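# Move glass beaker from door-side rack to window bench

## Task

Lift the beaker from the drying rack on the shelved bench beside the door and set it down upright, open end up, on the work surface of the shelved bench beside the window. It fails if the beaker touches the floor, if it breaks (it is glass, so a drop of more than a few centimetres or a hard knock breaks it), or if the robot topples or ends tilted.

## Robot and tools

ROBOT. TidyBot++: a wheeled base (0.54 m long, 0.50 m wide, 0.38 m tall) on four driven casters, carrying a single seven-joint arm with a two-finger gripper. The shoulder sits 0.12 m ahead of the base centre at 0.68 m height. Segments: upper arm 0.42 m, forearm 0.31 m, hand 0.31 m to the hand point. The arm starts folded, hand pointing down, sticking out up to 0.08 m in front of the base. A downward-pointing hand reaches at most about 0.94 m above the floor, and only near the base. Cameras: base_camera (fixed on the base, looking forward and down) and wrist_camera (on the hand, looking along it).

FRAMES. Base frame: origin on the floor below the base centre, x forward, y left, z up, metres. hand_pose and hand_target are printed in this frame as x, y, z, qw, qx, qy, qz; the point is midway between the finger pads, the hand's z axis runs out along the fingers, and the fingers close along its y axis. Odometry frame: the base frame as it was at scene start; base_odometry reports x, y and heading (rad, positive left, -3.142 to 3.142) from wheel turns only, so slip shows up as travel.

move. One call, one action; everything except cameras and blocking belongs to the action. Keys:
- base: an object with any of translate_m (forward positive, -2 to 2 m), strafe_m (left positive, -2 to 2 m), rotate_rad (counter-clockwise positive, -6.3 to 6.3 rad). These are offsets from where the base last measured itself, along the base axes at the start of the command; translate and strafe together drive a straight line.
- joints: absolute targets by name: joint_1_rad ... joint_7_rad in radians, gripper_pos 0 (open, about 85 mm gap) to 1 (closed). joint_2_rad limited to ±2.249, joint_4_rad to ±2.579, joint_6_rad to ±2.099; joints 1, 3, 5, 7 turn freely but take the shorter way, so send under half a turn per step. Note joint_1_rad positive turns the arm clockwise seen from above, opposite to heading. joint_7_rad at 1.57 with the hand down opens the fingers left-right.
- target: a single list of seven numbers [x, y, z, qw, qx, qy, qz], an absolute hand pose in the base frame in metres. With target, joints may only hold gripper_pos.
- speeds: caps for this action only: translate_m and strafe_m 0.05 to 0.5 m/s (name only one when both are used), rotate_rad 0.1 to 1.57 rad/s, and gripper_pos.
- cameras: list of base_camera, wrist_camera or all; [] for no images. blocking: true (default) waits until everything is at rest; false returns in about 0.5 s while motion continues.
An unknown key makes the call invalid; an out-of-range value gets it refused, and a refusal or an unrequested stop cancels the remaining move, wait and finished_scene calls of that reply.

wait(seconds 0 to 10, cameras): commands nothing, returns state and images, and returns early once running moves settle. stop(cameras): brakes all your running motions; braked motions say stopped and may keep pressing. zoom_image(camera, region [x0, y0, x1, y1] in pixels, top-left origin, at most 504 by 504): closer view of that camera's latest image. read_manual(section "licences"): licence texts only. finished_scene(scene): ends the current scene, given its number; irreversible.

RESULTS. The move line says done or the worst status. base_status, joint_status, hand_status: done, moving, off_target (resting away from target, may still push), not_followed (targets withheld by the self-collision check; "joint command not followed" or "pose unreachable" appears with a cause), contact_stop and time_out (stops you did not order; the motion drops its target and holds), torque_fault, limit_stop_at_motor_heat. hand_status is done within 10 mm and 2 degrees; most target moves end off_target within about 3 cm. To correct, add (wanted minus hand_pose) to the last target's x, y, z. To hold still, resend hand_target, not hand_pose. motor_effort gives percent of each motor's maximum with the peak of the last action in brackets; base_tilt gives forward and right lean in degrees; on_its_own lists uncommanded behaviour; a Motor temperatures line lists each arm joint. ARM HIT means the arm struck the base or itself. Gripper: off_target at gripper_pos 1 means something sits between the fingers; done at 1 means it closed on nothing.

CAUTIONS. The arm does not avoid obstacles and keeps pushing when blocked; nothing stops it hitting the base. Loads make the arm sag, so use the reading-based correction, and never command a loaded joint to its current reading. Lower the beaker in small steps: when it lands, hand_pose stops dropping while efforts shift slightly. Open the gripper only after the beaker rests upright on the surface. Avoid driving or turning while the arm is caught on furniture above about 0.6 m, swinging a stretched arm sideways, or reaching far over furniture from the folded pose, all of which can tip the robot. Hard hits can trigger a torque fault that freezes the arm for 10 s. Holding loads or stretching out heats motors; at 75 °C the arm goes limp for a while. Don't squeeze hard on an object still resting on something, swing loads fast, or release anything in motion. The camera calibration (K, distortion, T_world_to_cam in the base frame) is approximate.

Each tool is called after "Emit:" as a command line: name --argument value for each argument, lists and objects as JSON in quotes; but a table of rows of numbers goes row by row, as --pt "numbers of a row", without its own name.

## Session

Emit:
move

Scene clock: 0.00 s.
Motor temperatures (°C): [42 32 34 35 41 43 46]
base_odometry: x=+0.000 y=+0.000 heading=+0.000
base_tilt: forward=+0.7 right=-0.2
base_status: not commanded
joint_positions: joint_1_rad=+0.033 joint_2_rad=-0.370 joint_3_rad=+3.182 joint_4_rad=-2.501 joint_5_rad=-0.028 joint_6_rad=-0.873 joint_7_rad=+1.595 gripper_pos=+0.000
joint_status: not commanded
motor_effort: joint_1_rad=+0 joint_2_rad=-1 joint_3_rad=-1 joint_4_rad=+13 joint_5_rad=-1 joint_6_rad=+1 joint_7_rad=-1
hand_pose: x=+0.2764 y=-0.0018 z=+0.5990 quat_wxyz=(-0.015, +0.997, -0.032, +0.069) (m; base frame)
hand_target: x=+0.2750 y=-0.0017 z=+0.5981 quat_wxyz=(-0.015, +0.997, -0.032, +0.068) (m; base frame)
hand_status: not commanded
pictures: base_camera, wrist_camera
camera_calibration:
wrist_camera: T_world_to_cam=[[-0.053681, -0.997736, -0.0405089, 0.0390145], [-0.982708, 0.0599847, -0.175176, 0.437454], [0.177209, 0.0304048, -0.983703, 0.673251], [0, 0, 0, 1]] pos_world=[0.312678, -0.00778442, 0.740491]

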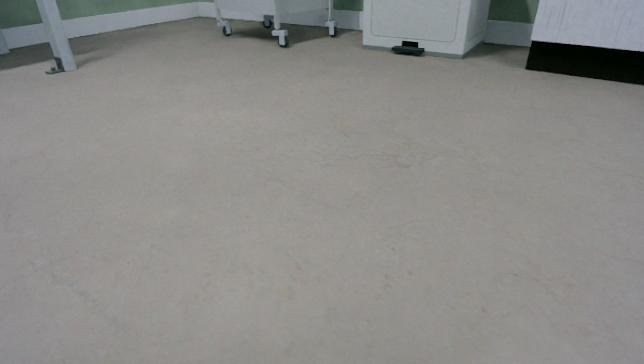

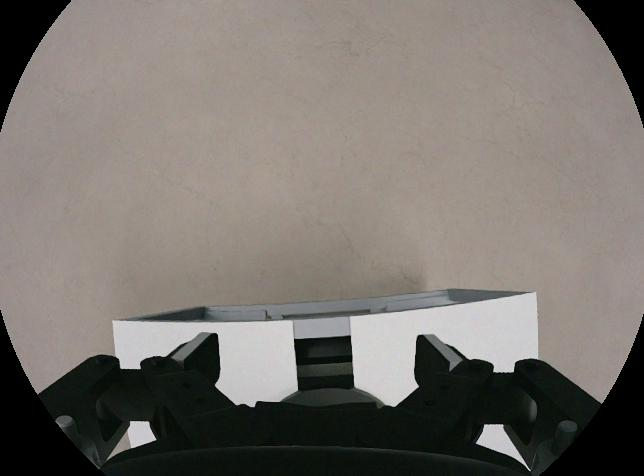

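Emit:
move --joints '{"joint_6_rad": 0.45}' --base '{"rotate_rad": -2.3}'

Scene clock: 4.83 s.
Motor temperatures (°C): [42 32 34 35 41 43 46]
move: done
base_odometry: x=+0.000 y=+0.000 heading=-2.300
base_tilt: forward=+0.7 right=-0.3
base_status: done
joint_positions: joint_1_rad=+0.033 joint_2_rad=-0.370 joint_3_rad=+3.182 joint_4_rad=-2.499 joint_5_rad=-0.028 joint_6_rad=+0.399 joint_7_rad=+1.595 gripper_pos=+0.000
joint_status: all done
motor_effort: joint_1_rad=+0(1) joint_2_rad=-5(7) joint_3_rad=-1(2) joint_4_rad=+17(17) joint_5_rad=+0(1) joint_6_rad=+8(9) joint_7_rad=+0(1)
hand_pose: x=+0.5400 y=-0.0343 z=+0.8583 quat_wxyz=(+0.021, +0.760, -0.036, +0.648) (m; base frame)
hand_target: x=+0.5410 y=-0.0350 z=+0.8710 quat_wxyz=(+0.022, +0.745, -0.036, +0.665) (m; base frame)
hand_status: not commanded
pictures: base_camera, wrist_camera
camera_calibration:
wrist_camera: T_world_to_cam=[[-0.0738652, -0.997229, -0.00882672, 0.0149823], [-0.119848, 0.0176632, -0.992635, 0.978089], [0.990041, -0.0722634, -0.12082, -0.300443], [0, 0, 0, 1]] pos_world=[0.415779, -0.0240464, 0.934718]

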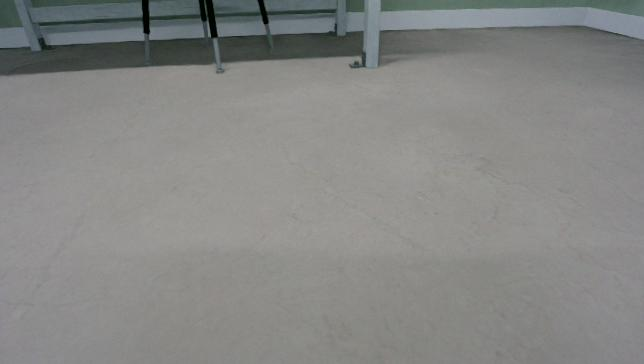

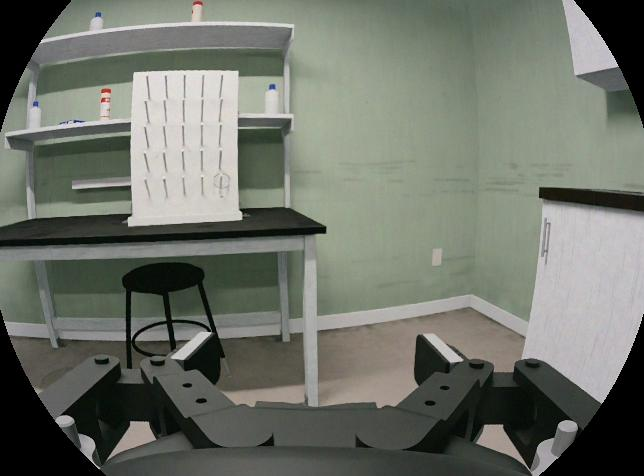

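Emit:
zoom_image --camera "wrist_camera" --region '[0, 0, 340, 420]'

Emit:
zoom_image --camera "wrist_camera" --region '[120, 130, 260, 230]'

Emit:
zoom_image --camera "base_camera" --region '[0, 0, 400, 100]'

Scaled by 1.200.

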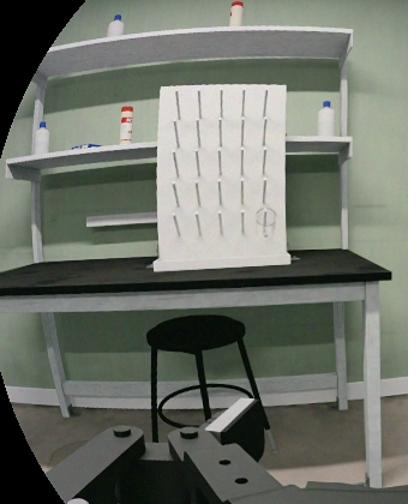

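Scaled by 3.600.

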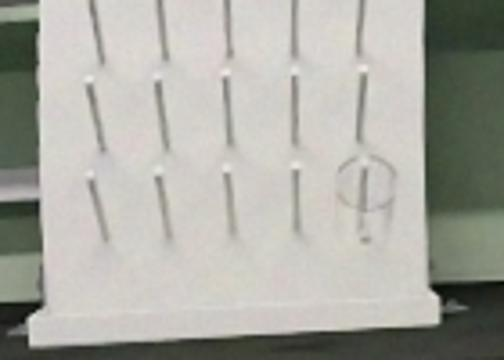

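Scaled by 1.260.

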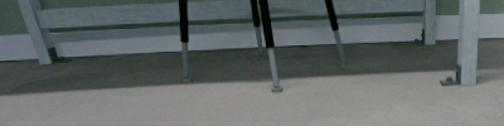

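Emit:
move --base '{"rotate_rad": 0.24, "translate_m": 0.424, "strafe_m": -0.05}' --joints '{"joint_1_rad": 0.02, "joint_2_rad": 0.655, "joint_3_rad": 3.115, "joint_4_rad": -1.952, "joint_5_rad": -0.04, "joint_6_rad": 1.578, "joint_7_rad": 1.541, "gripper_pos": 0.06}'

Emit:
zoom_image --camera "wrist_camera" --region '[200, 150, 450, 400]'

Emit:
zoom_image --camera "base_camera" --region '[200, 0, 500, 120]'

Scene clock: 9.90 s.
Motor temperatures (°C): [42 32 34 35 41 43 46]
move: done
base_odometry: x=-0.320 y=-0.283 heading=-2.059
base_tilt: forward=+0.8 right=-0.3
base_status: done
joint_positions: joint_1_rad=+0.031 joint_2_rad=+0.640 joint_3_rad=+3.139 joint_4_rad=-1.967 joint_5_rad=-0.028 joint_6_rad=+1.523 joint_7_rad=+1.595 gripper_pos=+0.060
joint_status: all done
motor_effort: joint_1_rad=+0(2) joint_2_rad=-32(35) joint_3_rad=-1(3) joint_4_rad=+12(18) joint_5_rad=+0(2) joint_6_rad=+7(10) joint_7_rad=+0(1)
hand_pose: x=+0.8049 y=-0.0276 z=+0.8947 quat_wxyz=(+0.029, +0.515, -0.014, +0.856) (m; base frame)
hand_target: x=+0.8017 y=-0.0140 z=+0.9055 quat_wxyz=(-0.007, +0.492, -0.031, +0.870) (m; base frame)
hand_status: not commanded
pictures: base_camera, wrist_camera
camera_calibration:
wrist_camera: T_world_to_cam=[[-0.0616592, -0.997995, 0.0143106, 0.011072], [0.500151, -0.0433023, -0.864855, 0.430845], [0.86374, -0.0461688, 0.501818, -1.01256], [0, 0, 0, 1]] pos_world=[0.659779, -0.017042, 0.880579]

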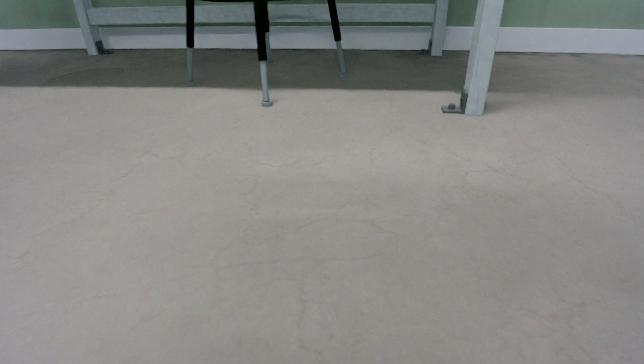

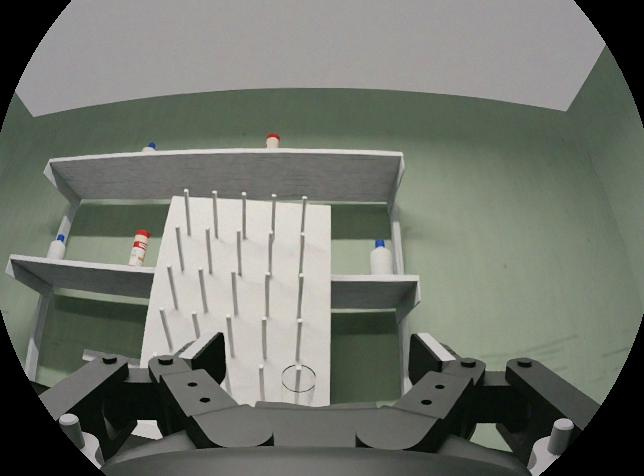

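Scaled by 2.016.

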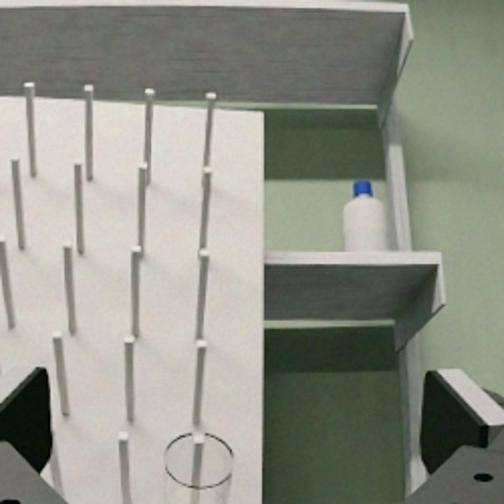

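Scaled by 1.680.

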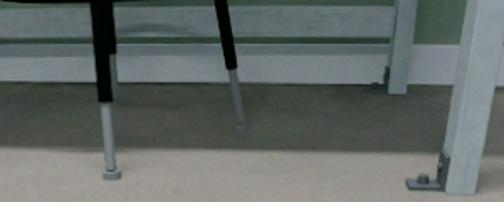

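Emit:
move --base '{"translate_m": 0.27}' --joints '{"joint_1_rad": -0.012, "joint_2_rad": 0.66, "joint_3_rad": 3.09, "joint_7_rad": 1.54}'

Emit:
zoom_image --camera "wrist_camera" --region '[200, 220, 450, 470]'

Scene clock: 13.30 s.
Motor temperatures (°C): [42 32 34 35 41 43 46]
move: done
base_odometry: x=-0.447 y=-0.522 heading=-2.060
base_tilt: forward=+0.8 right=-0.3
base_status: done
joint_positions: joint_1_rad=-0.005 joint_2_rad=+0.651 joint_3_rad=+3.109 joint_4_rad=-1.959 joint_5_rad=-0.028 joint_6_rad=+1.529 joint_7_rad=+1.595 gripper_pos=+0.060
joint_status: all done
motor_effort: joint_1_rad=+0(2) joint_2_rad=-32(36) joint_3_rad=-2(3) joint_4_rad=+12(12) joint_5_rad=+0(1) joint_6_rad=+7(8) joint_7_rad=-1(1)
hand_pose: x=+0.8075 y=+0.0099 z=+0.8922 quat_wxyz=(-0.001, +0.515, -0.006, +0.857) (m; base frame)
hand_target: x=+0.8025 y=+0.0180 z=+0.9023 quat_wxyz=(-0.034, +0.494, -0.026, +0.868) (m; base frame)
hand_status: not commanded
pictures: base_camera, wrist_camera
camera_calibration:
wrist_camera: T_world_to_cam=[[-0.00193934, -0.999992, -0.00339635, 0.0162212], [0.503484, 0.00195804, -0.864002, 0.425031], [0.864002, -0.00338561, 0.503477, -1.01395], [0, 0, 0, 1]] pos_world=[0.662094, 0.011956, 0.877785]

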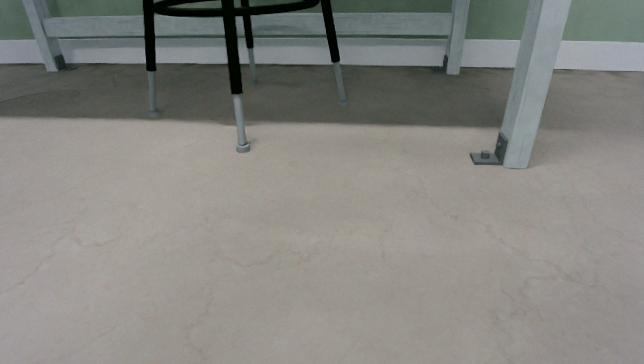

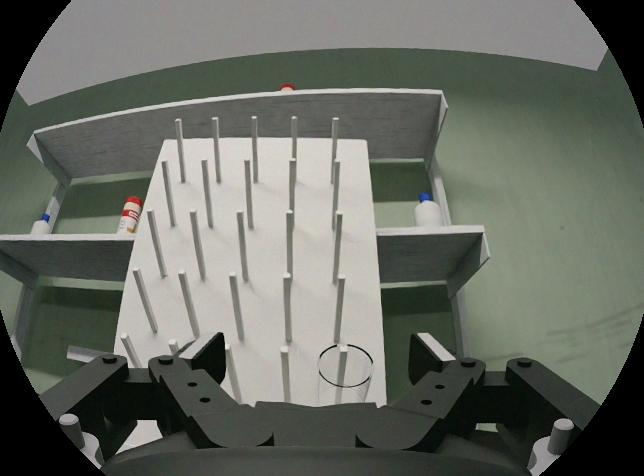

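Scaled by 2.016.

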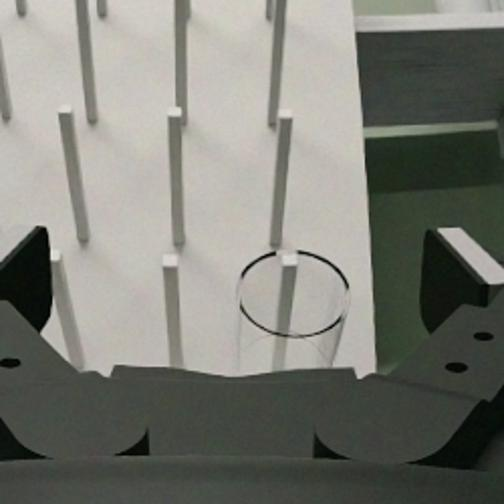

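Emit:
move --base '{"translate_m": 0.12, "strafe_m": -0.032}' --cameras '["wrist_camera"]'

Emit:
zoom_image --camera "wrist_camera" --region '[200, 220, 450, 470]'

Scene clock: 15.90 s.
Motor temperatures (°C): [42 32 34 35 41 43 46]
move: done
base_odometry: x=-0.531 y=-0.613 heading=-2.059
base_tilt: forward=+0.8 right=-0.3
base_status: done
joint_positions: joint_1_rad=-0.006 joint_2_rad=+0.656 joint_3_rad=+3.109 joint_4_rad=-1.956 joint_5_rad=-0.028 joint_6_rad=+1.531 joint_7_rad=+1.595 gripper_pos=+0.060
joint_status: not commanded
motor_effort: joint_1_rad=+0(2) joint_2_rad=-32(36) joint_3_rad=-2(2) joint_4_rad=+11(12) joint_5_rad=+0(1) joint_6_rad=+7(8) joint_7_rad=-1(1)
hand_pose: x=+0.8089 y=+0.0102 z=+0.8905 quat_wxyz=(-0.001, +0.515, -0.006, +0.857) (m; base frame)
hand_target: x=+0.8025 y=+0.0180 z=+0.9023 quat_wxyz=(-0.034, +0.494, -0.026, +0.868) (m; base frame)
hand_status: not commanded
pictures: wrist_camera
camera_calibration:
wrist_camera: T_world_to_cam=[[-0.00158705, -0.999992, -0.00363459, 0.0164185], [0.503326, 0.00234184, -0.864093, 0.423057], [0.864095, -0.00320074, 0.503318, -1.01419], [0, 0, 0, 1]] pos_world=[0.663444, 0.0121815, 0.876079]

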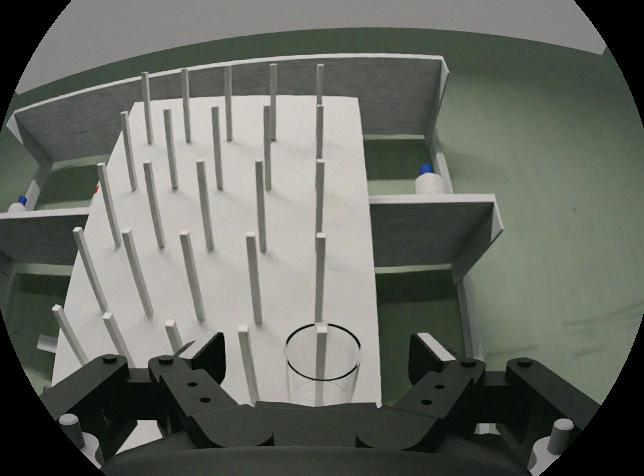

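Scaled by 2.016.

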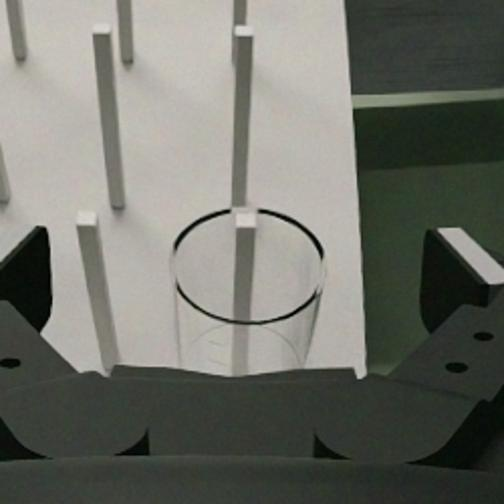

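Emit:
move --base '{"translate_m": 0.1, "strafe_m": -0.005}' --joints '{"gripper_pos": 0.09}' --speeds '{"translate_m": 0.25}' --cameras '["wrist_camera"]'

Emit:
zoom_image --camera "wrist_camera" --region '[200, 220, 450, 470]'

Scene clock: 18.23 s.
Motor temperatures (°C): [42 32 34 35 41 43 46]
move: done
base_odometry: x=-0.583 y=-0.699 heading=-2.060
base_tilt: forward=+0.8 right=-0.3
base_status: done
joint_positions: joint_1_rad=-0.006 joint_2_rad=+0.645 joint_3_rad=+3.109 joint_4_rad=-1.952 joint_5_rad=-0.028 joint_6_rad=+1.546 joint_7_rad=+1.595 gripper_pos=+0.090
joint_status: all done
motor_effort: joint_1_rad=+0(1) joint_2_rad=-28(35) joint_3_rad=-1(2) joint_4_rad=+10(12) joint_5_rad=+0(1) joint_6_rad=+6(8) joint_7_rad=+0(1)
hand_pose: x=+0.8045 y=+0.0102 z=+0.9042 quat_wxyz=(-0.002, +0.502, -0.007, +0.865) (m; base frame)
hand_target: x=+0.8025 y=+0.0180 z=+0.9023 quat_wxyz=(-0.034, +0.494, -0.026, +0.868) (m; base frame)
hand_status: not commanded
pictures: wrist_camera
camera_calibration:
wrist_camera: T_world_to_cam=[[-0.00166831, -0.99999, -0.00412106, 0.0170149], [0.529488, 0.00261263, -0.848313, 0.401855], [0.848316, -0.0035973, 0.529478, -1.02825], [0, 0, 0, 1]] pos_world=[0.659529, 0.0122659, 0.885404]

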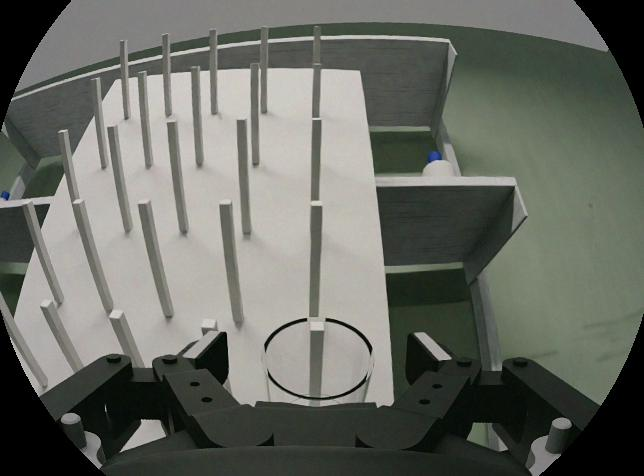

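Scaled by 2.016.

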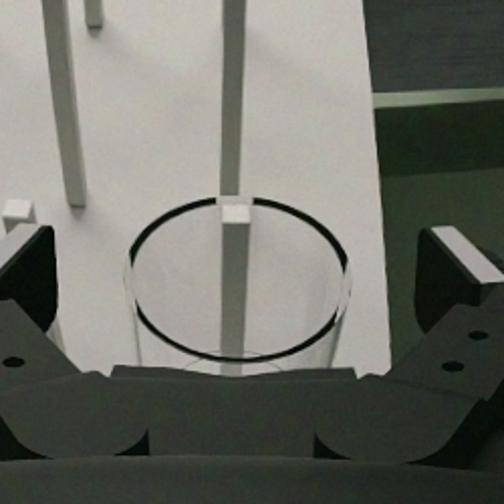

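Emit:
move --base '{"translate_m": 0.1}' --speeds '{"translate_m": 0.15}' --cameras '["wrist_camera"]'

Emit:
zoom_image --camera "wrist_camera" --region '[200, 220, 450, 470]'

Scene clock: 23.43 s.
Motor temperatures (°C): [41 32 34 35 41 43 46]
move: done
base_odometry: x=-0.630 y=-0.787 heading=-2.059
base_tilt: forward=+0.8 right=-0.3
base_status: done
joint_positions: joint_1_rad=-0.010 joint_2_rad=+0.551 joint_3_rad=+3.097 joint_4_rad=-1.906 joint_5_rad=-0.028 joint_6_rad=+1.554 joint_7_rad=+1.595 gripper_pos=+0.090
joint_status: not commanded
motor_effort: joint_1_rad=-1(2) joint_2_rad=-14(28) joint_3_rad=-2(2) joint_4_rad=+5(32) joint_5_rad=-1(3) joint_6_rad=+6(8) joint_7_rad=+0(1)
hand_pose: x=+0.7818 y=+0.0169 z=+0.9897 quat_wxyz=(-0.010, +0.437, -0.008, +0.900) (m; base frame)
hand_target: x=+0.8025 y=+0.0180 z=+0.9023 quat_wxyz=(-0.034, +0.494, -0.026, +0.868) (m; base frame)
hand_status: not commanded
pictures: wrist_camera
camera_calibration:
wrist_camera: T_world_to_cam=[[0.0115842, -0.999853, -0.0126501, 0.0221075], [0.648236, 0.0171417, -0.761246, 0.30716], [0.761351, 0.000618203, 0.648339, -1.10398], [0, 0, 0, 1]] pos_world=[0.641148, 0.0175215, 0.949857]

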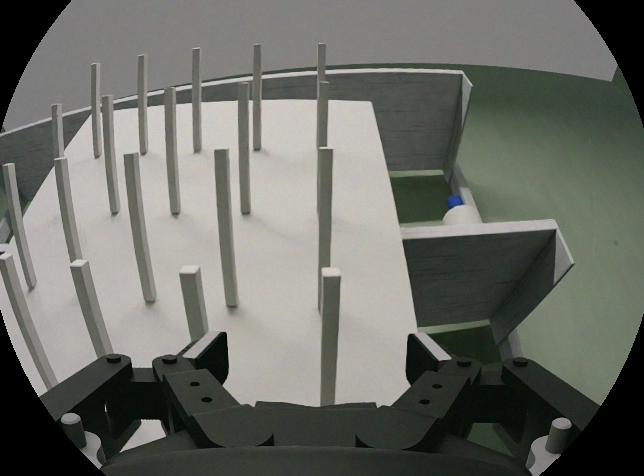

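Scaled by 2.016.

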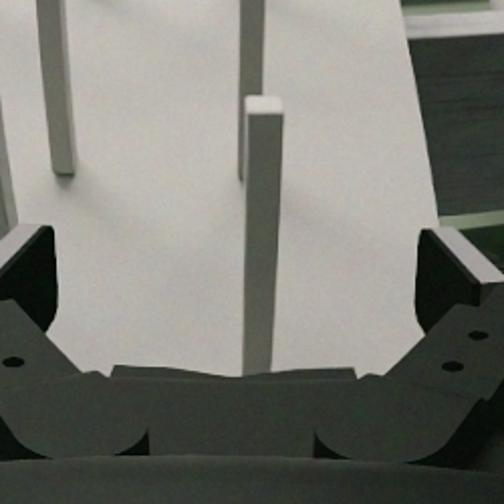

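Emit:
move --base '{"translate_m": -0.25}' --joints '{"joint_2_rad": 0.54, "joint_4_rad": -1.91}' --speeds '{"translate_m": 0.2}'

Emit:
zoom_image --camera "wrist_camera" --region '[200, 220, 450, 470]'

Scene clock: 31.30 s.
Motor temperatures (°C): [41 32 34 35 41 43 46]
move: done
base_odometry: x=-0.513 y=-0.566 heading=-2.059
base_tilt: forward=+0.8 right=-0.3
base_status: done
joint_positions: joint_1_rad=-0.010 joint_2_rad=+0.560 joint_3_rad=+3.097 joint_4_rad=-1.912 joint_5_rad=-0.028 joint_6_rad=+1.554 joint_7_rad=+1.595 gripper_pos=+0.090
joint_status: all done
motor_effort: joint_1_rad=-1(1) joint_2_rad=-32(35) joint_3_rad=-2(2) joint_4_rad=+13(14) joint_5_rad=+0(2) joint_6_rad=+7(8) joint_7_rad=+0(1)
hand_pose: x=+0.7843 y=+0.0171 z=+0.9811 quat_wxyz=(-0.010, +0.443, -0.007, +0.896) (m; base frame)
hand_target: x=+0.7733 y=+0.0173 z=+1.0009 quat_wxyz=(-0.036, +0.422, -0.025, +0.905) (m; base frame)
hand_status: not commanded
pictures: base_camera, wrist_camera
camera_calibration:
wrist_camera: T_world_to_cam=[[0.0117608, -0.999853, -0.012473, 0.0218827], [0.636867, 0.0171066, -0.770784, 0.317198], [0.770884, 0.00112141, 0.636975, -1.09665], [0, 0, 0, 1]] pos_world=[0.643116, 0.0176831, 0.943301]

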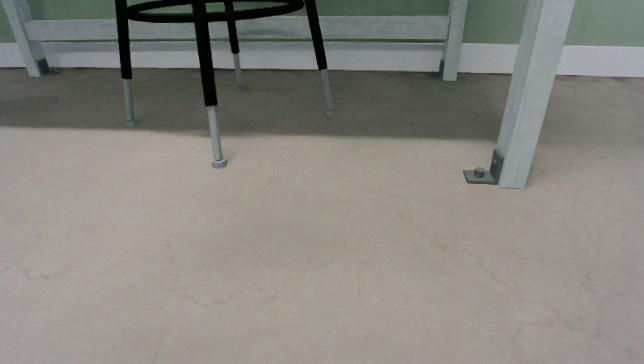

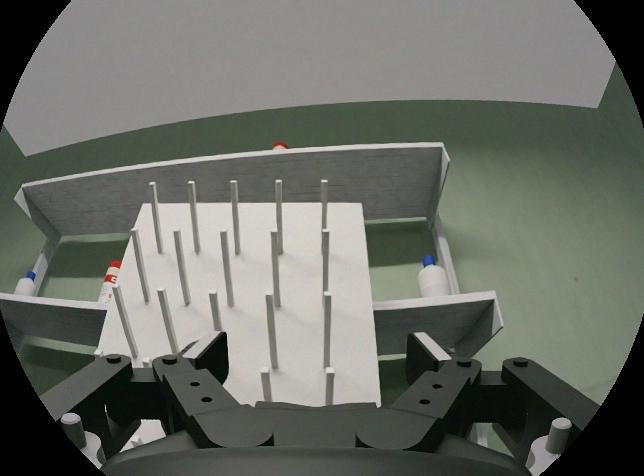

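Scaled by 2.016.

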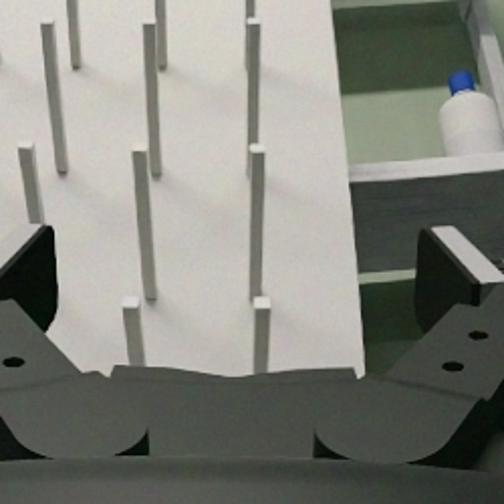

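Emit:
move --base '{"rotate_rad": 0.784, "strafe_m": -0.805}' --joints '{"joint_2_rad": 0.41, "joint_3_rad": 3.115, "joint_4_rad": -1.98, "joint_6_rad": 1.04, "joint_7_rad": 2.29, "gripper_pos": 0.06}'

Emit:
zoom_image --camera "wrist_camera" --region '[100, 30, 500, 430]'

Scene clock: 40.17 s.
Motor temperatures (°C): [41 32 34 35 41 43 46]
move: time_out
TORQUE WARNING: joint_4_rad reached its warning level (56.7 N m). A warning alone does not stop the arm.
base_odometry: x=-1.221 y=-0.189 heading=-1.271
base_tilt: forward=+0.7 right=-0.2
base_status: strafe_m time_out (by the wheels' count: -0.803 of -0.805); rotate_rad time_out (by the wheels' count: +0.788 of +0.784)
joint_positions: joint_1_rad=-0.011 joint_2_rad=+0.421 joint_3_rad=+3.116 joint_4_rad=-1.971 joint_5_rad=-0.032 joint_6_rad=+1.086 joint_7_rad=+2.218 gripper_pos=+0.060
joint_status: all done
motor_effort: joint_1_rad=-1(12) joint_2_rad=-30(33) joint_3_rad=-2(7) joint_4_rad=+14(27) joint_5_rad=+0(3) joint_6_rad=+8(9) joint_7_rad=-1(1)
hand_pose: x=+0.8050 y=+0.0135 z=+0.9176 quat_wxyz=(+0.239, +0.579, +0.184, +0.757) (m; base frame)
hand_target: x=+0.8046 y=+0.0132 z=+0.9062 quat_wxyz=(+0.261, +0.589, +0.208, +0.736) (m; base frame)
hand_status: not commanded
pictures: base_camera, wrist_camera
camera_calibration:
wrist_camera: T_world_to_cam=[[-0.144354, -0.813658, 0.563137, -0.387826], [0.251193, -0.580587, -0.774481, 0.57706], [0.957112, 0.0296564, 0.288195, -0.902438], [0, 0, 0, 1]] pos_world=[0.662797, 0.0462389, 0.925399]

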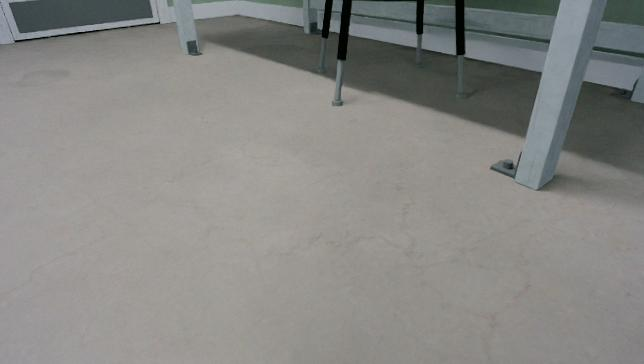

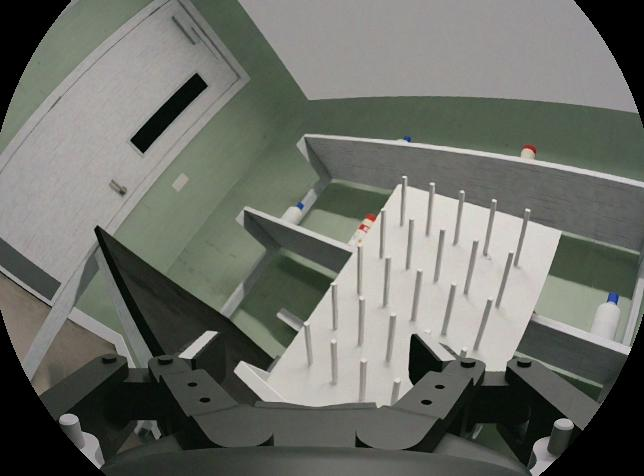

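Scaled by 1.260.

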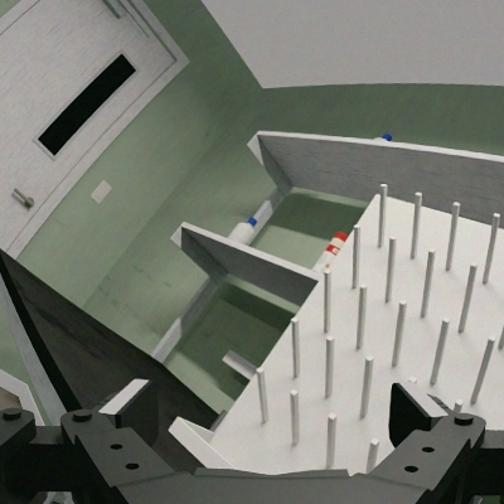

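Emit:
move --base '{"translate_m": 0.166, "strafe_m": -0.09}' --joints '{"joint_2_rad": 0.39, "joint_4_rad": -2.0, "joint_6_rad": 0.98}'

Emit:
zoom_image --camera "wrist_camera" --region '[200, 130, 550, 430]'

Scene clock: 44.83 s.
Motor temperatures (°C): [41 32 34 35 41 43 46]
move: done
base_odometry: x=-1.258 y=-0.374 heading=-1.271
base_tilt: forward=+0.8 right=-0.2
base_status: done
joint_positions: joint_1_rad=-0.010 joint_2_rad=+0.410 joint_3_rad=+3.116 joint_4_rad=-1.985 joint_5_rad=-0.032 joint_6_rad=+1.024 joint_7_rad=+2.218 gripper_pos=+0.060
joint_status: all done
motor_effort: joint_1_rad=+0(2) joint_2_rad=-28(31) joint_3_rad=-1(3) joint_4_rad=+14(16) joint_5_rad=+0(1) joint_6_rad=+8(9) joint_7_rad=-1(1)
hand_pose: x=+0.8048 y=+0.0139 z=+0.8989 quat_wxyz=(+0.233, +0.603, +0.193, +0.738) (m; base frame)
hand_target: x=+0.8004 y=+0.0138 z=+0.8911 quat_wxyz=(+0.254, +0.611, +0.217, +0.718) (m; base frame)
hand_status: not commanded
pictures: base_camera, wrist_camera
camera_calibration:
wrist_camera: T_world_to_cam=[[-0.105722, -0.813311, 0.572143, -0.416146], [0.201227, -0.580962, -0.788664, 0.61587], [0.973823, 0.0317517, 0.225081, -0.853597], [0, 0, 0, 1]] pos_world=[0.663327, 0.0464443, 0.915938]

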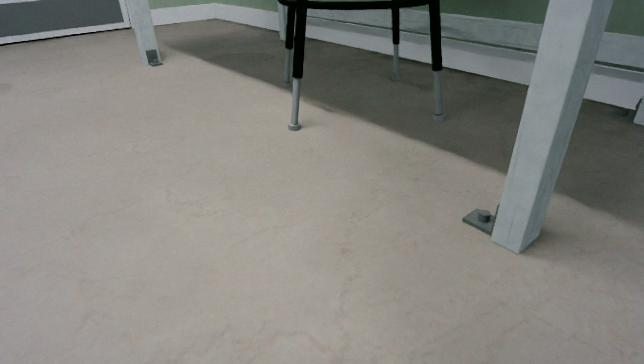

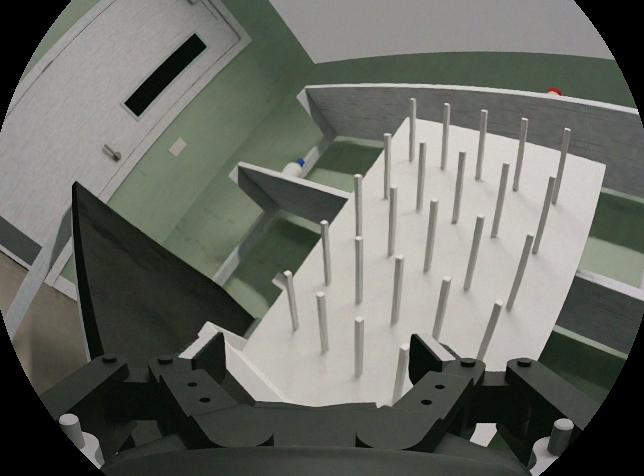

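Scaled by 1.440.

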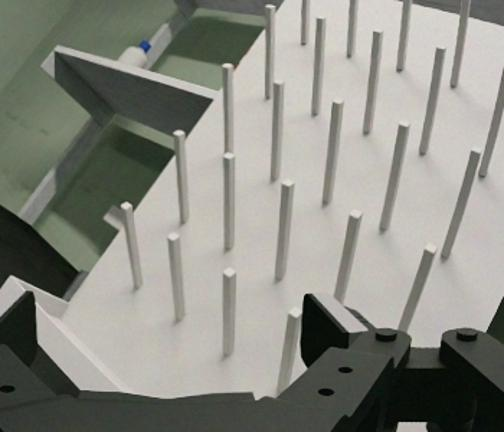

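Emit:
move --base '{"translate_m": 0.07, "strafe_m": -0.11}'

Emit:
zoom_image --camera "wrist_camera" --region '[200, 200, 450, 450]'

Scene clock: 47.97 s.
Motor temperatures (°C): [41 32 34 35 41 43 46]
move: done
base_odometry: x=-1.343 y=-0.474 heading=-1.271
base_tilt: forward=+0.8 right=-0.2
base_status: done
joint_positions: joint_1_rad=-0.005 joint_2_rad=+0.410 joint_3_rad=+3.116 joint_4_rad=-1.985 joint_5_rad=-0.032 joint_6_rad=+1.024 joint_7_rad=+2.218 gripper_pos=+0.060
joint_status: not commanded
motor_effort: joint_1_rad=+0(3) joint_2_rad=-29(30) joint_3_rad=-1(3) joint_4_rad=+15(15) joint_5_rad=-1(1) joint_6_rad=+8(9) joint_7_rad=-1(1)
hand_pose: x=+0.8049 y=+0.0104 z=+0.8990 quat_wxyz=(+0.235, +0.604, +0.191, +0.738) (m; base frame)
hand_target: x=+0.8004 y=+0.0138 z=+0.8911 quat_wxyz=(+0.254, +0.611, +0.217, +0.718) (m; base frame)
hand_status: not commanded
pictures: base_camera, wrist_camera
camera_calibration:
wrist_camera: T_world_to_cam=[[-0.109937, -0.812757, 0.572136, -0.415639], [0.198283, -0.581989, -0.788653, 0.616213], [0.97396, 0.026743, 0.225138, -0.853652], [0, 0, 0, 1]] pos_world=[0.663544, 0.0436442, 0.91597]

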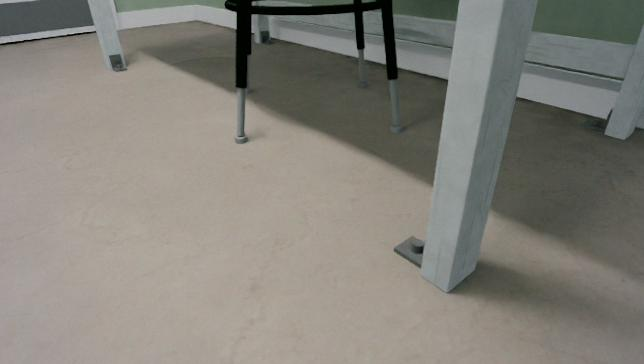

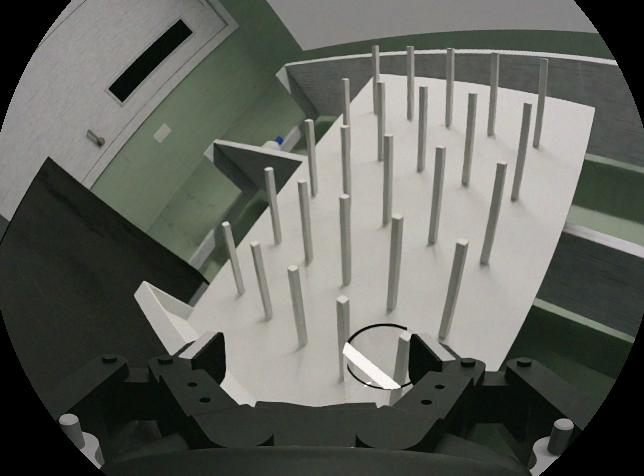

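Scaled by 2.016.

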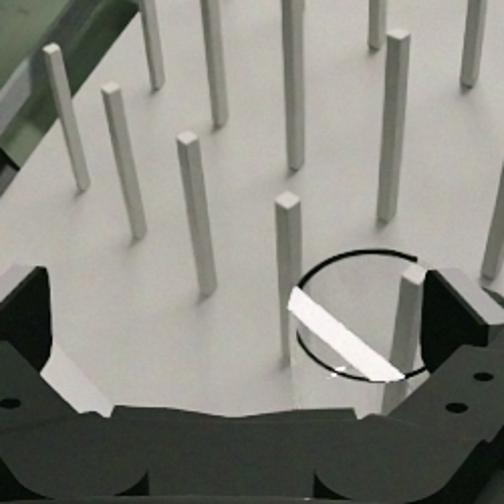

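Emit:
move --base '{"translate_m": 0.06, "strafe_m": -0.1}' --joints '{"joint_2_rad": 0.41, "joint_7_rad": 2.32}' --cameras '["wrist_camera"]'

Emit:
zoom_image --camera "wrist_camera" --region '[200, 200, 450, 450]'

Scene clock: 51.47 s.
Motor temperatures (°C): [41 32 34 35 41 43 46]
move: done
base_odometry: x=-1.421 y=-0.561 heading=-1.271
base_tilt: forward=+0.8 right=-0.2
base_status: done
joint_positions: joint_1_rad=-0.005 joint_2_rad=+0.411 joint_3_rad=+3.116 joint_4_rad=-1.985 joint_5_rad=-0.032 joint_6_rad=+1.024 joint_7_rad=+2.249 gripper_pos=+0.060
joint_status: all done
motor_effort: joint_1_rad=+0(3) joint_2_rad=-29(31) joint_3_rad=-2(3) joint_4_rad=+14(15) joint_5_rad=+0(1) joint_6_rad=+8(9) joint_7_rad=+0(1)
hand_pose: x=+0.8051 y=+0.0102 z=+0.8983 quat_wxyz=(+0.246, +0.601, +0.201, +0.734) (m; base frame)
hand_target: x=+0.8044 y=+0.0139 z=+0.8774 quat_wxyz=(+0.262, +0.615, +0.229, +0.708) (m; base frame)
hand_status: not commanded
pictures: wrist_camera
camera_calibration:
wrist_camera: T_world_to_cam=[[-0.114395, -0.794693, 0.596135, -0.433545], [0.193843, -0.606396, -0.771174, 0.60371], [0.97434, 0.0273381, 0.223414, -0.852466], [0, 0, 0, 1]] pos_world=[0.663972, 0.0448568, 0.91447]

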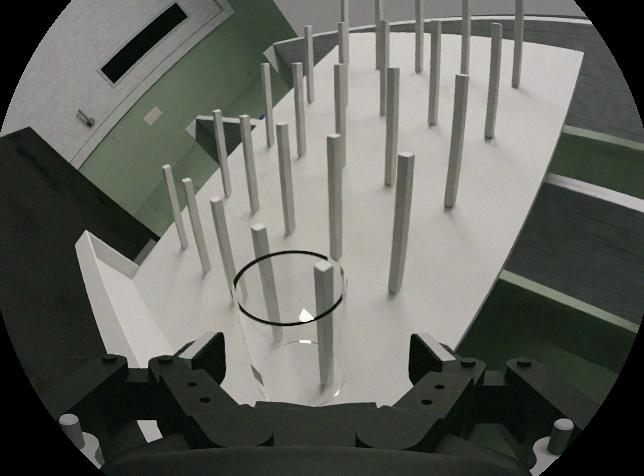

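Scaled by 2.016.

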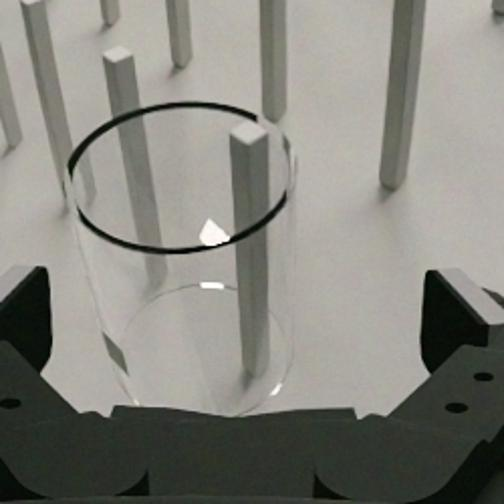

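Emit:
move --base '{"translate_m": 0.05, "strafe_m": 0.004}' --joints '{"joint_2_rad": 0.43}' --speeds '{"translate_m": 0.15}' --cameras '["wrist_camera"]'

Emit:
zoom_image --camera "wrist_camera" --region '[200, 200, 450, 450]'

Scene clock: 53.67 s.
Motor temperatures (°C): [41 32 34 35 41 43 46]
move: done
base_odometry: x=-1.402 y=-0.607 heading=-1.271
base_tilt: forward=+0.8 right=-0.3
base_status: done
joint_positions: joint_1_rad=-0.005 joint_2_rad=+0.422 joint_3_rad=+3.116 joint_4_rad=-1.985 joint_5_rad=-0.032 joint_6_rad=+1.024 joint_7_rad=+2.249 gripper_pos=+0.060
joint_status: all done
motor_effort: joint_1_rad=+0(1) joint_2_rad=-29(32) joint_3_rad=-1(2) joint_4_rad=+14(15) joint_5_rad=+0(1) joint_6_rad=+9(9) joint_7_rad=+0(1)
hand_pose: x=+0.8075 y=+0.0103 z=+0.8903 quat_wxyz=(+0.245, +0.605, +0.202, +0.730) (m; base frame)
hand_target: x=+0.8082 y=+0.0139 z=+0.8637 quat_wxyz=(+0.260, +0.622, +0.232, +0.702) (m; base frame)
hand_status: not commanded
pictures: wrist_camera
camera_calibration:
wrist_camera: T_world_to_cam=[[-0.107317, -0.79466, 0.597493, -0.435347], [0.184737, -0.606437, -0.773374, 0.606336], [0.976911, 0.0273831, 0.211884, -0.844867], [0, 0, 0, 1]] pos_world=[0.666627, 0.0448863, 0.908055]

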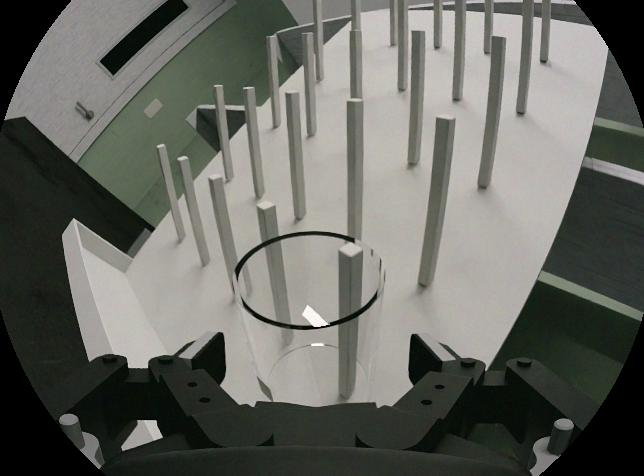

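Scaled by 2.016.

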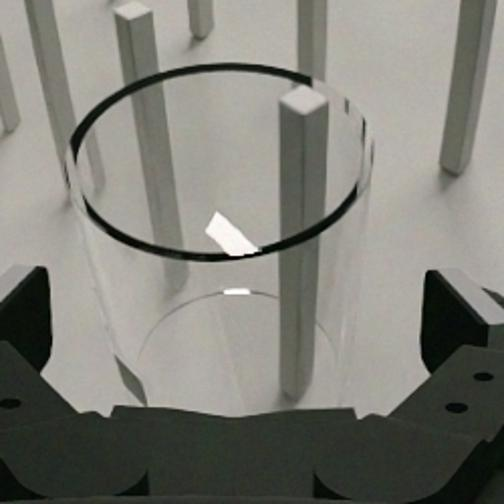

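Emit:
move --base '{"translate_m": 0.045, "strafe_m": -0.001}' --speeds '{"translate_m": 0.15}' --cameras '["wrist_camera"]'

Emit:
zoom_image --camera "wrist_camera" --region '[200, 200, 450, 450]'

Scene clock: 55.30 s.
Motor temperatures (°C): [41 32 34 35 41 43 46]
move: done
base_odometry: x=-1.390 y=-0.651 heading=-1.271
base_tilt: forward=+0.8 right=-0.2
base_status: done
joint_positions: joint_1_rad=-0.005 joint_2_rad=+0.427 joint_3_rad=+3.116 joint_4_rad=-1.985 joint_5_rad=-0.032 joint_6_rad=+1.024 joint_7_rad=+2.249 gripper_pos=+0.060
joint_status: not commanded
motor_effort: joint_1_rad=+0(2) joint_2_rad=-29(31) joint_3_rad=-2(2) joint_4_rad=+14(15) joint_5_rad=+0(1) joint_6_rad=+8(9) joint_7_rad=-1(1)
hand_pose: x=+0.8086 y=+0.0103 z=+0.8867 quat_wxyz=(+0.244, +0.607, +0.203, +0.729) (m; base frame)
hand_target: x=+0.8082 y=+0.0139 z=+0.8637 quat_wxyz=(+0.260, +0.622, +0.232, +0.702) (m; base frame)
hand_status: not commanded
pictures: wrist_camera
camera_calibration:
wrist_camera: T_world_to_cam=[[-0.104222, -0.794645, 0.598062, -0.436123], [0.180734, -0.606457, -0.774303, 0.607471], [0.977994, 0.0273908, 0.206826, -0.841533], [0, 0, 0, 1]] pos_world=[0.66777, 0.0448923, 0.905246]

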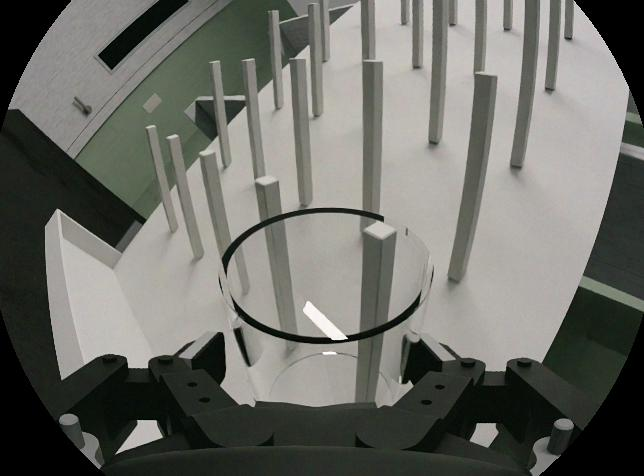

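Scaled by 2.016.

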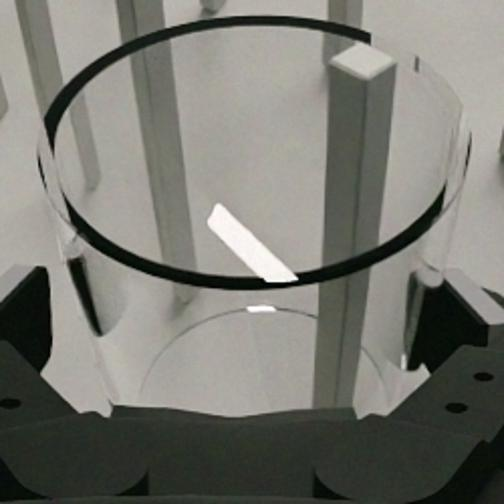

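Emit:
move --base '{"strafe_m": -0.005}' --speeds '{"strafe_m": 0.1}' --cameras '[]'

Emit:
move --joints '{"gripper_pos": 0.25}' --cameras '["wrist_camera"]'

Emit:
zoom_image --camera "wrist_camera" --region '[200, 200, 450, 450]'

Scene clock: 56.73 s.
Motor temperatures (°C): [41 32 34 35 41 43 46]
move: done
base_odometry: x=-1.394 y=-0.652 heading=-1.271
base_tilt: forward=+0.8 right=-0.3
base_status: done
joint_positions: joint_1_rad=-0.007 joint_2_rad=+0.427 joint_3_rad=+3.116 joint_4_rad=-1.985 joint_5_rad=-0.032 joint_6_rad=+1.024 joint_7_rad=+2.249 gripper_pos=+0.060
joint_status: not commanded
motor_effort: joint_1_rad=-1(3) joint_2_rad=-29(31) joint_3_rad=-2(3) joint_4_rad=+14(14) joint_5_rad=+0(1) joint_6_rad=+9(9) joint_7_rad=+0(1)
hand_pose: x=+0.8085 y=+0.0115 z=+0.8867 quat_wxyz=(+0.244, +0.607, +0.203, +0.729) (m; base frame)
hand_target: x=+0.8082 y=+0.0139 z=+0.8637 quat_wxyz=(+0.260, +0.622, +0.232, +0.702) (m; base frame)
hand_status: not commanded
pictures: none
No camera images: "cameras" was empty.

Scene clock: 57.33 s.
Motor temperatures (°C): [41 32 34 35 41 43 46]
move: done
base_odometry: x=-1.394 y=-0.652 heading=-1.271
base_tilt: forward=+0.8 right=-0.3
base_status: not commanded
joint_positions: joint_1_rad=-0.008 joint_2_rad=+0.427 joint_3_rad=+3.116 joint_4_rad=-1.985 joint_5_rad=-0.032 joint_6_rad=+1.024 joint_7_rad=+2.249 gripper_pos=+0.233
joint_status: all done
motor_effort: joint_1_rad=-1(2) joint_2_rad=-27(30) joint_3_rad=-1(3) joint_4_rad=+13(15) joint_5_rad=+0(2) joint_6_rad=+6(9) joint_7_rad=+0(1)
hand_pose: x=+0.8085 y=+0.0122 z=+0.8869 quat_wxyz=(+0.243, +0.607, +0.204, +0.729) (m; base frame)
hand_target: x=+0.8082 y=+0.0139 z=+0.8637 quat_wxyz=(+0.260, +0.622, +0.232, +0.702) (m; base frame)
hand_status: not commanded
pictures: wrist_camera
camera_calibration:
wrist_camera: T_world_to_cam=[[-0.102185, -0.794783, 0.59823, -0.436497], [0.182542, -0.606147, -0.774121, 0.607123], [0.977874, 0.0300986, 0.20702, -0.84165], [0, 0, 0, 1]] pos_world=[0.667599, 0.0464184, 0.905351]

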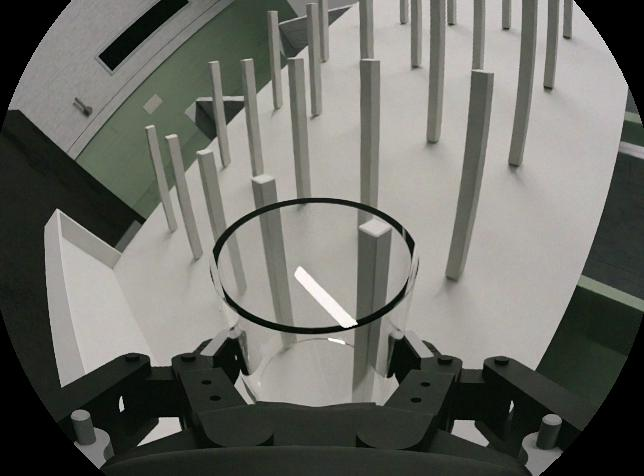

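Scaled by 2.016.

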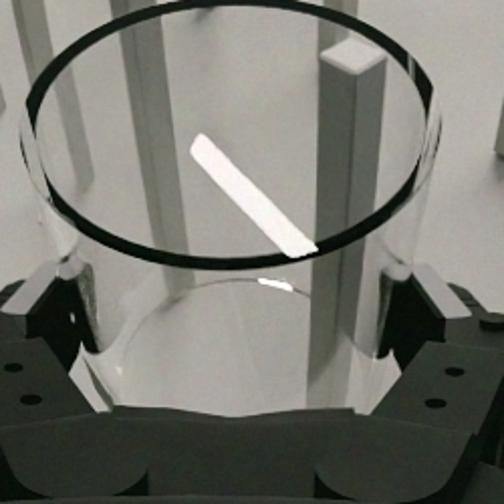

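Emit:
move --joints '{"gripper_pos": 0.3, "joint_2_rad": 0.385}' --cameras '[]'

Emit:
move --base '{"translate_m": -0.025, "strafe_m": 0.026}' --joints '{"joint_2_rad": 0.35}' --speeds '{"translate_m": 0.1}' --cameras '["wrist_camera"]'

Emit:
zoom_image --camera "wrist_camera" --region '[200, 150, 450, 400]'

Scene clock: 58.90 s.
Motor temperatures (°C): [41 32 34 35 41 43 46]
move: off_target
base_odometry: x=-1.394 y=-0.652 heading=-1.271
base_tilt: forward=+0.8 right=-0.2
base_status: not commanded
joint_positions: joint_1_rad=-0.008 joint_2_rad=+0.423 joint_3_rad=+3.116 joint_4_rad=-1.985 joint_5_rad=-0.032 joint_6_rad=+1.017 joint_7_rad=+2.249 gripper_pos=+0.246
joint_status: gripper_pos off_target (ended at +0.246, target +0.300); the others done
motor_effort: joint_1_rad=-1(1) joint_2_rad=-29(30) joint_3_rad=-1(3) joint_4_rad=+15(15) joint_5_rad=+0(2) joint_6_rad=+8(9) joint_7_rad=-1(1)
hand_pose: x=+0.8080 y=+0.0125 z=+0.8876 quat_wxyz=(+0.243, +0.608, +0.204, +0.728) (m; base frame)
hand_target: x=+0.7993 y=+0.0138 z=+0.8945 quat_wxyz=(+0.265, +0.606, +0.225, +0.715) (m; base frame)
hand_status: not commanded
pictures: none
No camera images: "cameras" was empty.

Scene clock: 59.80 s.
Motor temperatures (°C): [41 32 34 35 41 43 46]
move: done
base_odometry: x=-1.377 y=-0.621 heading=-1.271
base_tilt: forward=+0.8 right=-0.3
base_status: done
joint_positions: joint_1_rad=-0.010 joint_2_rad=+0.387 joint_3_rad=+3.116 joint_4_rad=-1.986 joint_5_rad=-0.032 joint_6_rad=+1.017 joint_7_rad=+2.249 gripper_pos=+0.246
joint_status: all done
motor_effort: joint_1_rad=-1(4) joint_2_rad=-29(32) joint_3_rad=-1(4) joint_4_rad=+15(16) joint_5_rad=+0(2) joint_6_rad=+9(10) joint_7_rad=+0(1)
hand_pose: x=+0.7998 y=+0.0134 z=+0.9121 quat_wxyz=(+0.246, +0.595, +0.200, +0.739) (m; base frame)
hand_target: x=+0.7915 y=+0.0137 z=+0.9182 quat_wxyz=(+0.269, +0.593, +0.221, +0.726) (m; base frame)
hand_status: not commanded
pictures: wrist_camera
camera_calibration:
wrist_camera: T_world_to_cam=[[-0.120121, -0.795163, 0.59438, -0.43359], [0.209118, -0.605548, -0.767842, 0.60198], [0.970485, 0.0320609, 0.239022, -0.861721], [0, 0, 0, 1]] pos_world=[0.658319, 0.0473807, 0.925913]

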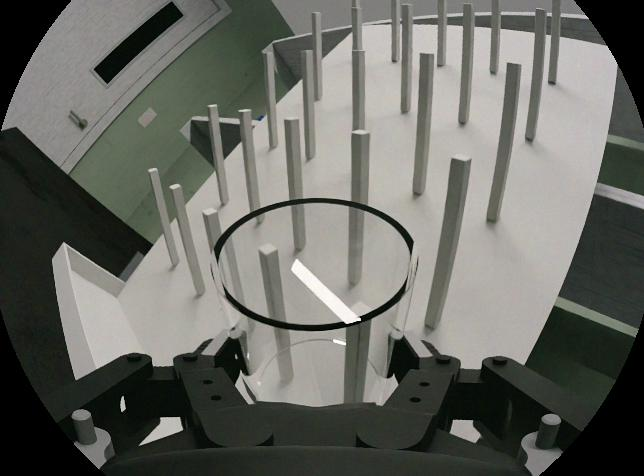

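Scaled by 2.016.

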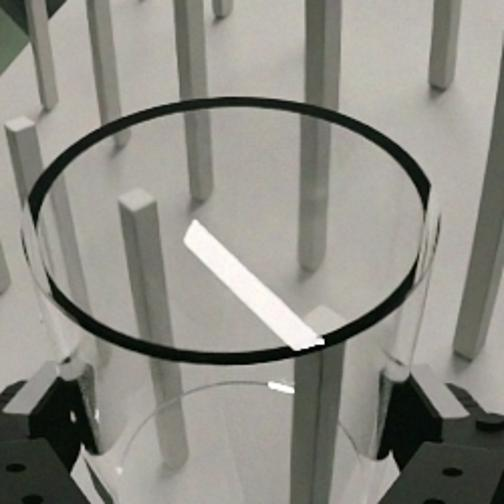

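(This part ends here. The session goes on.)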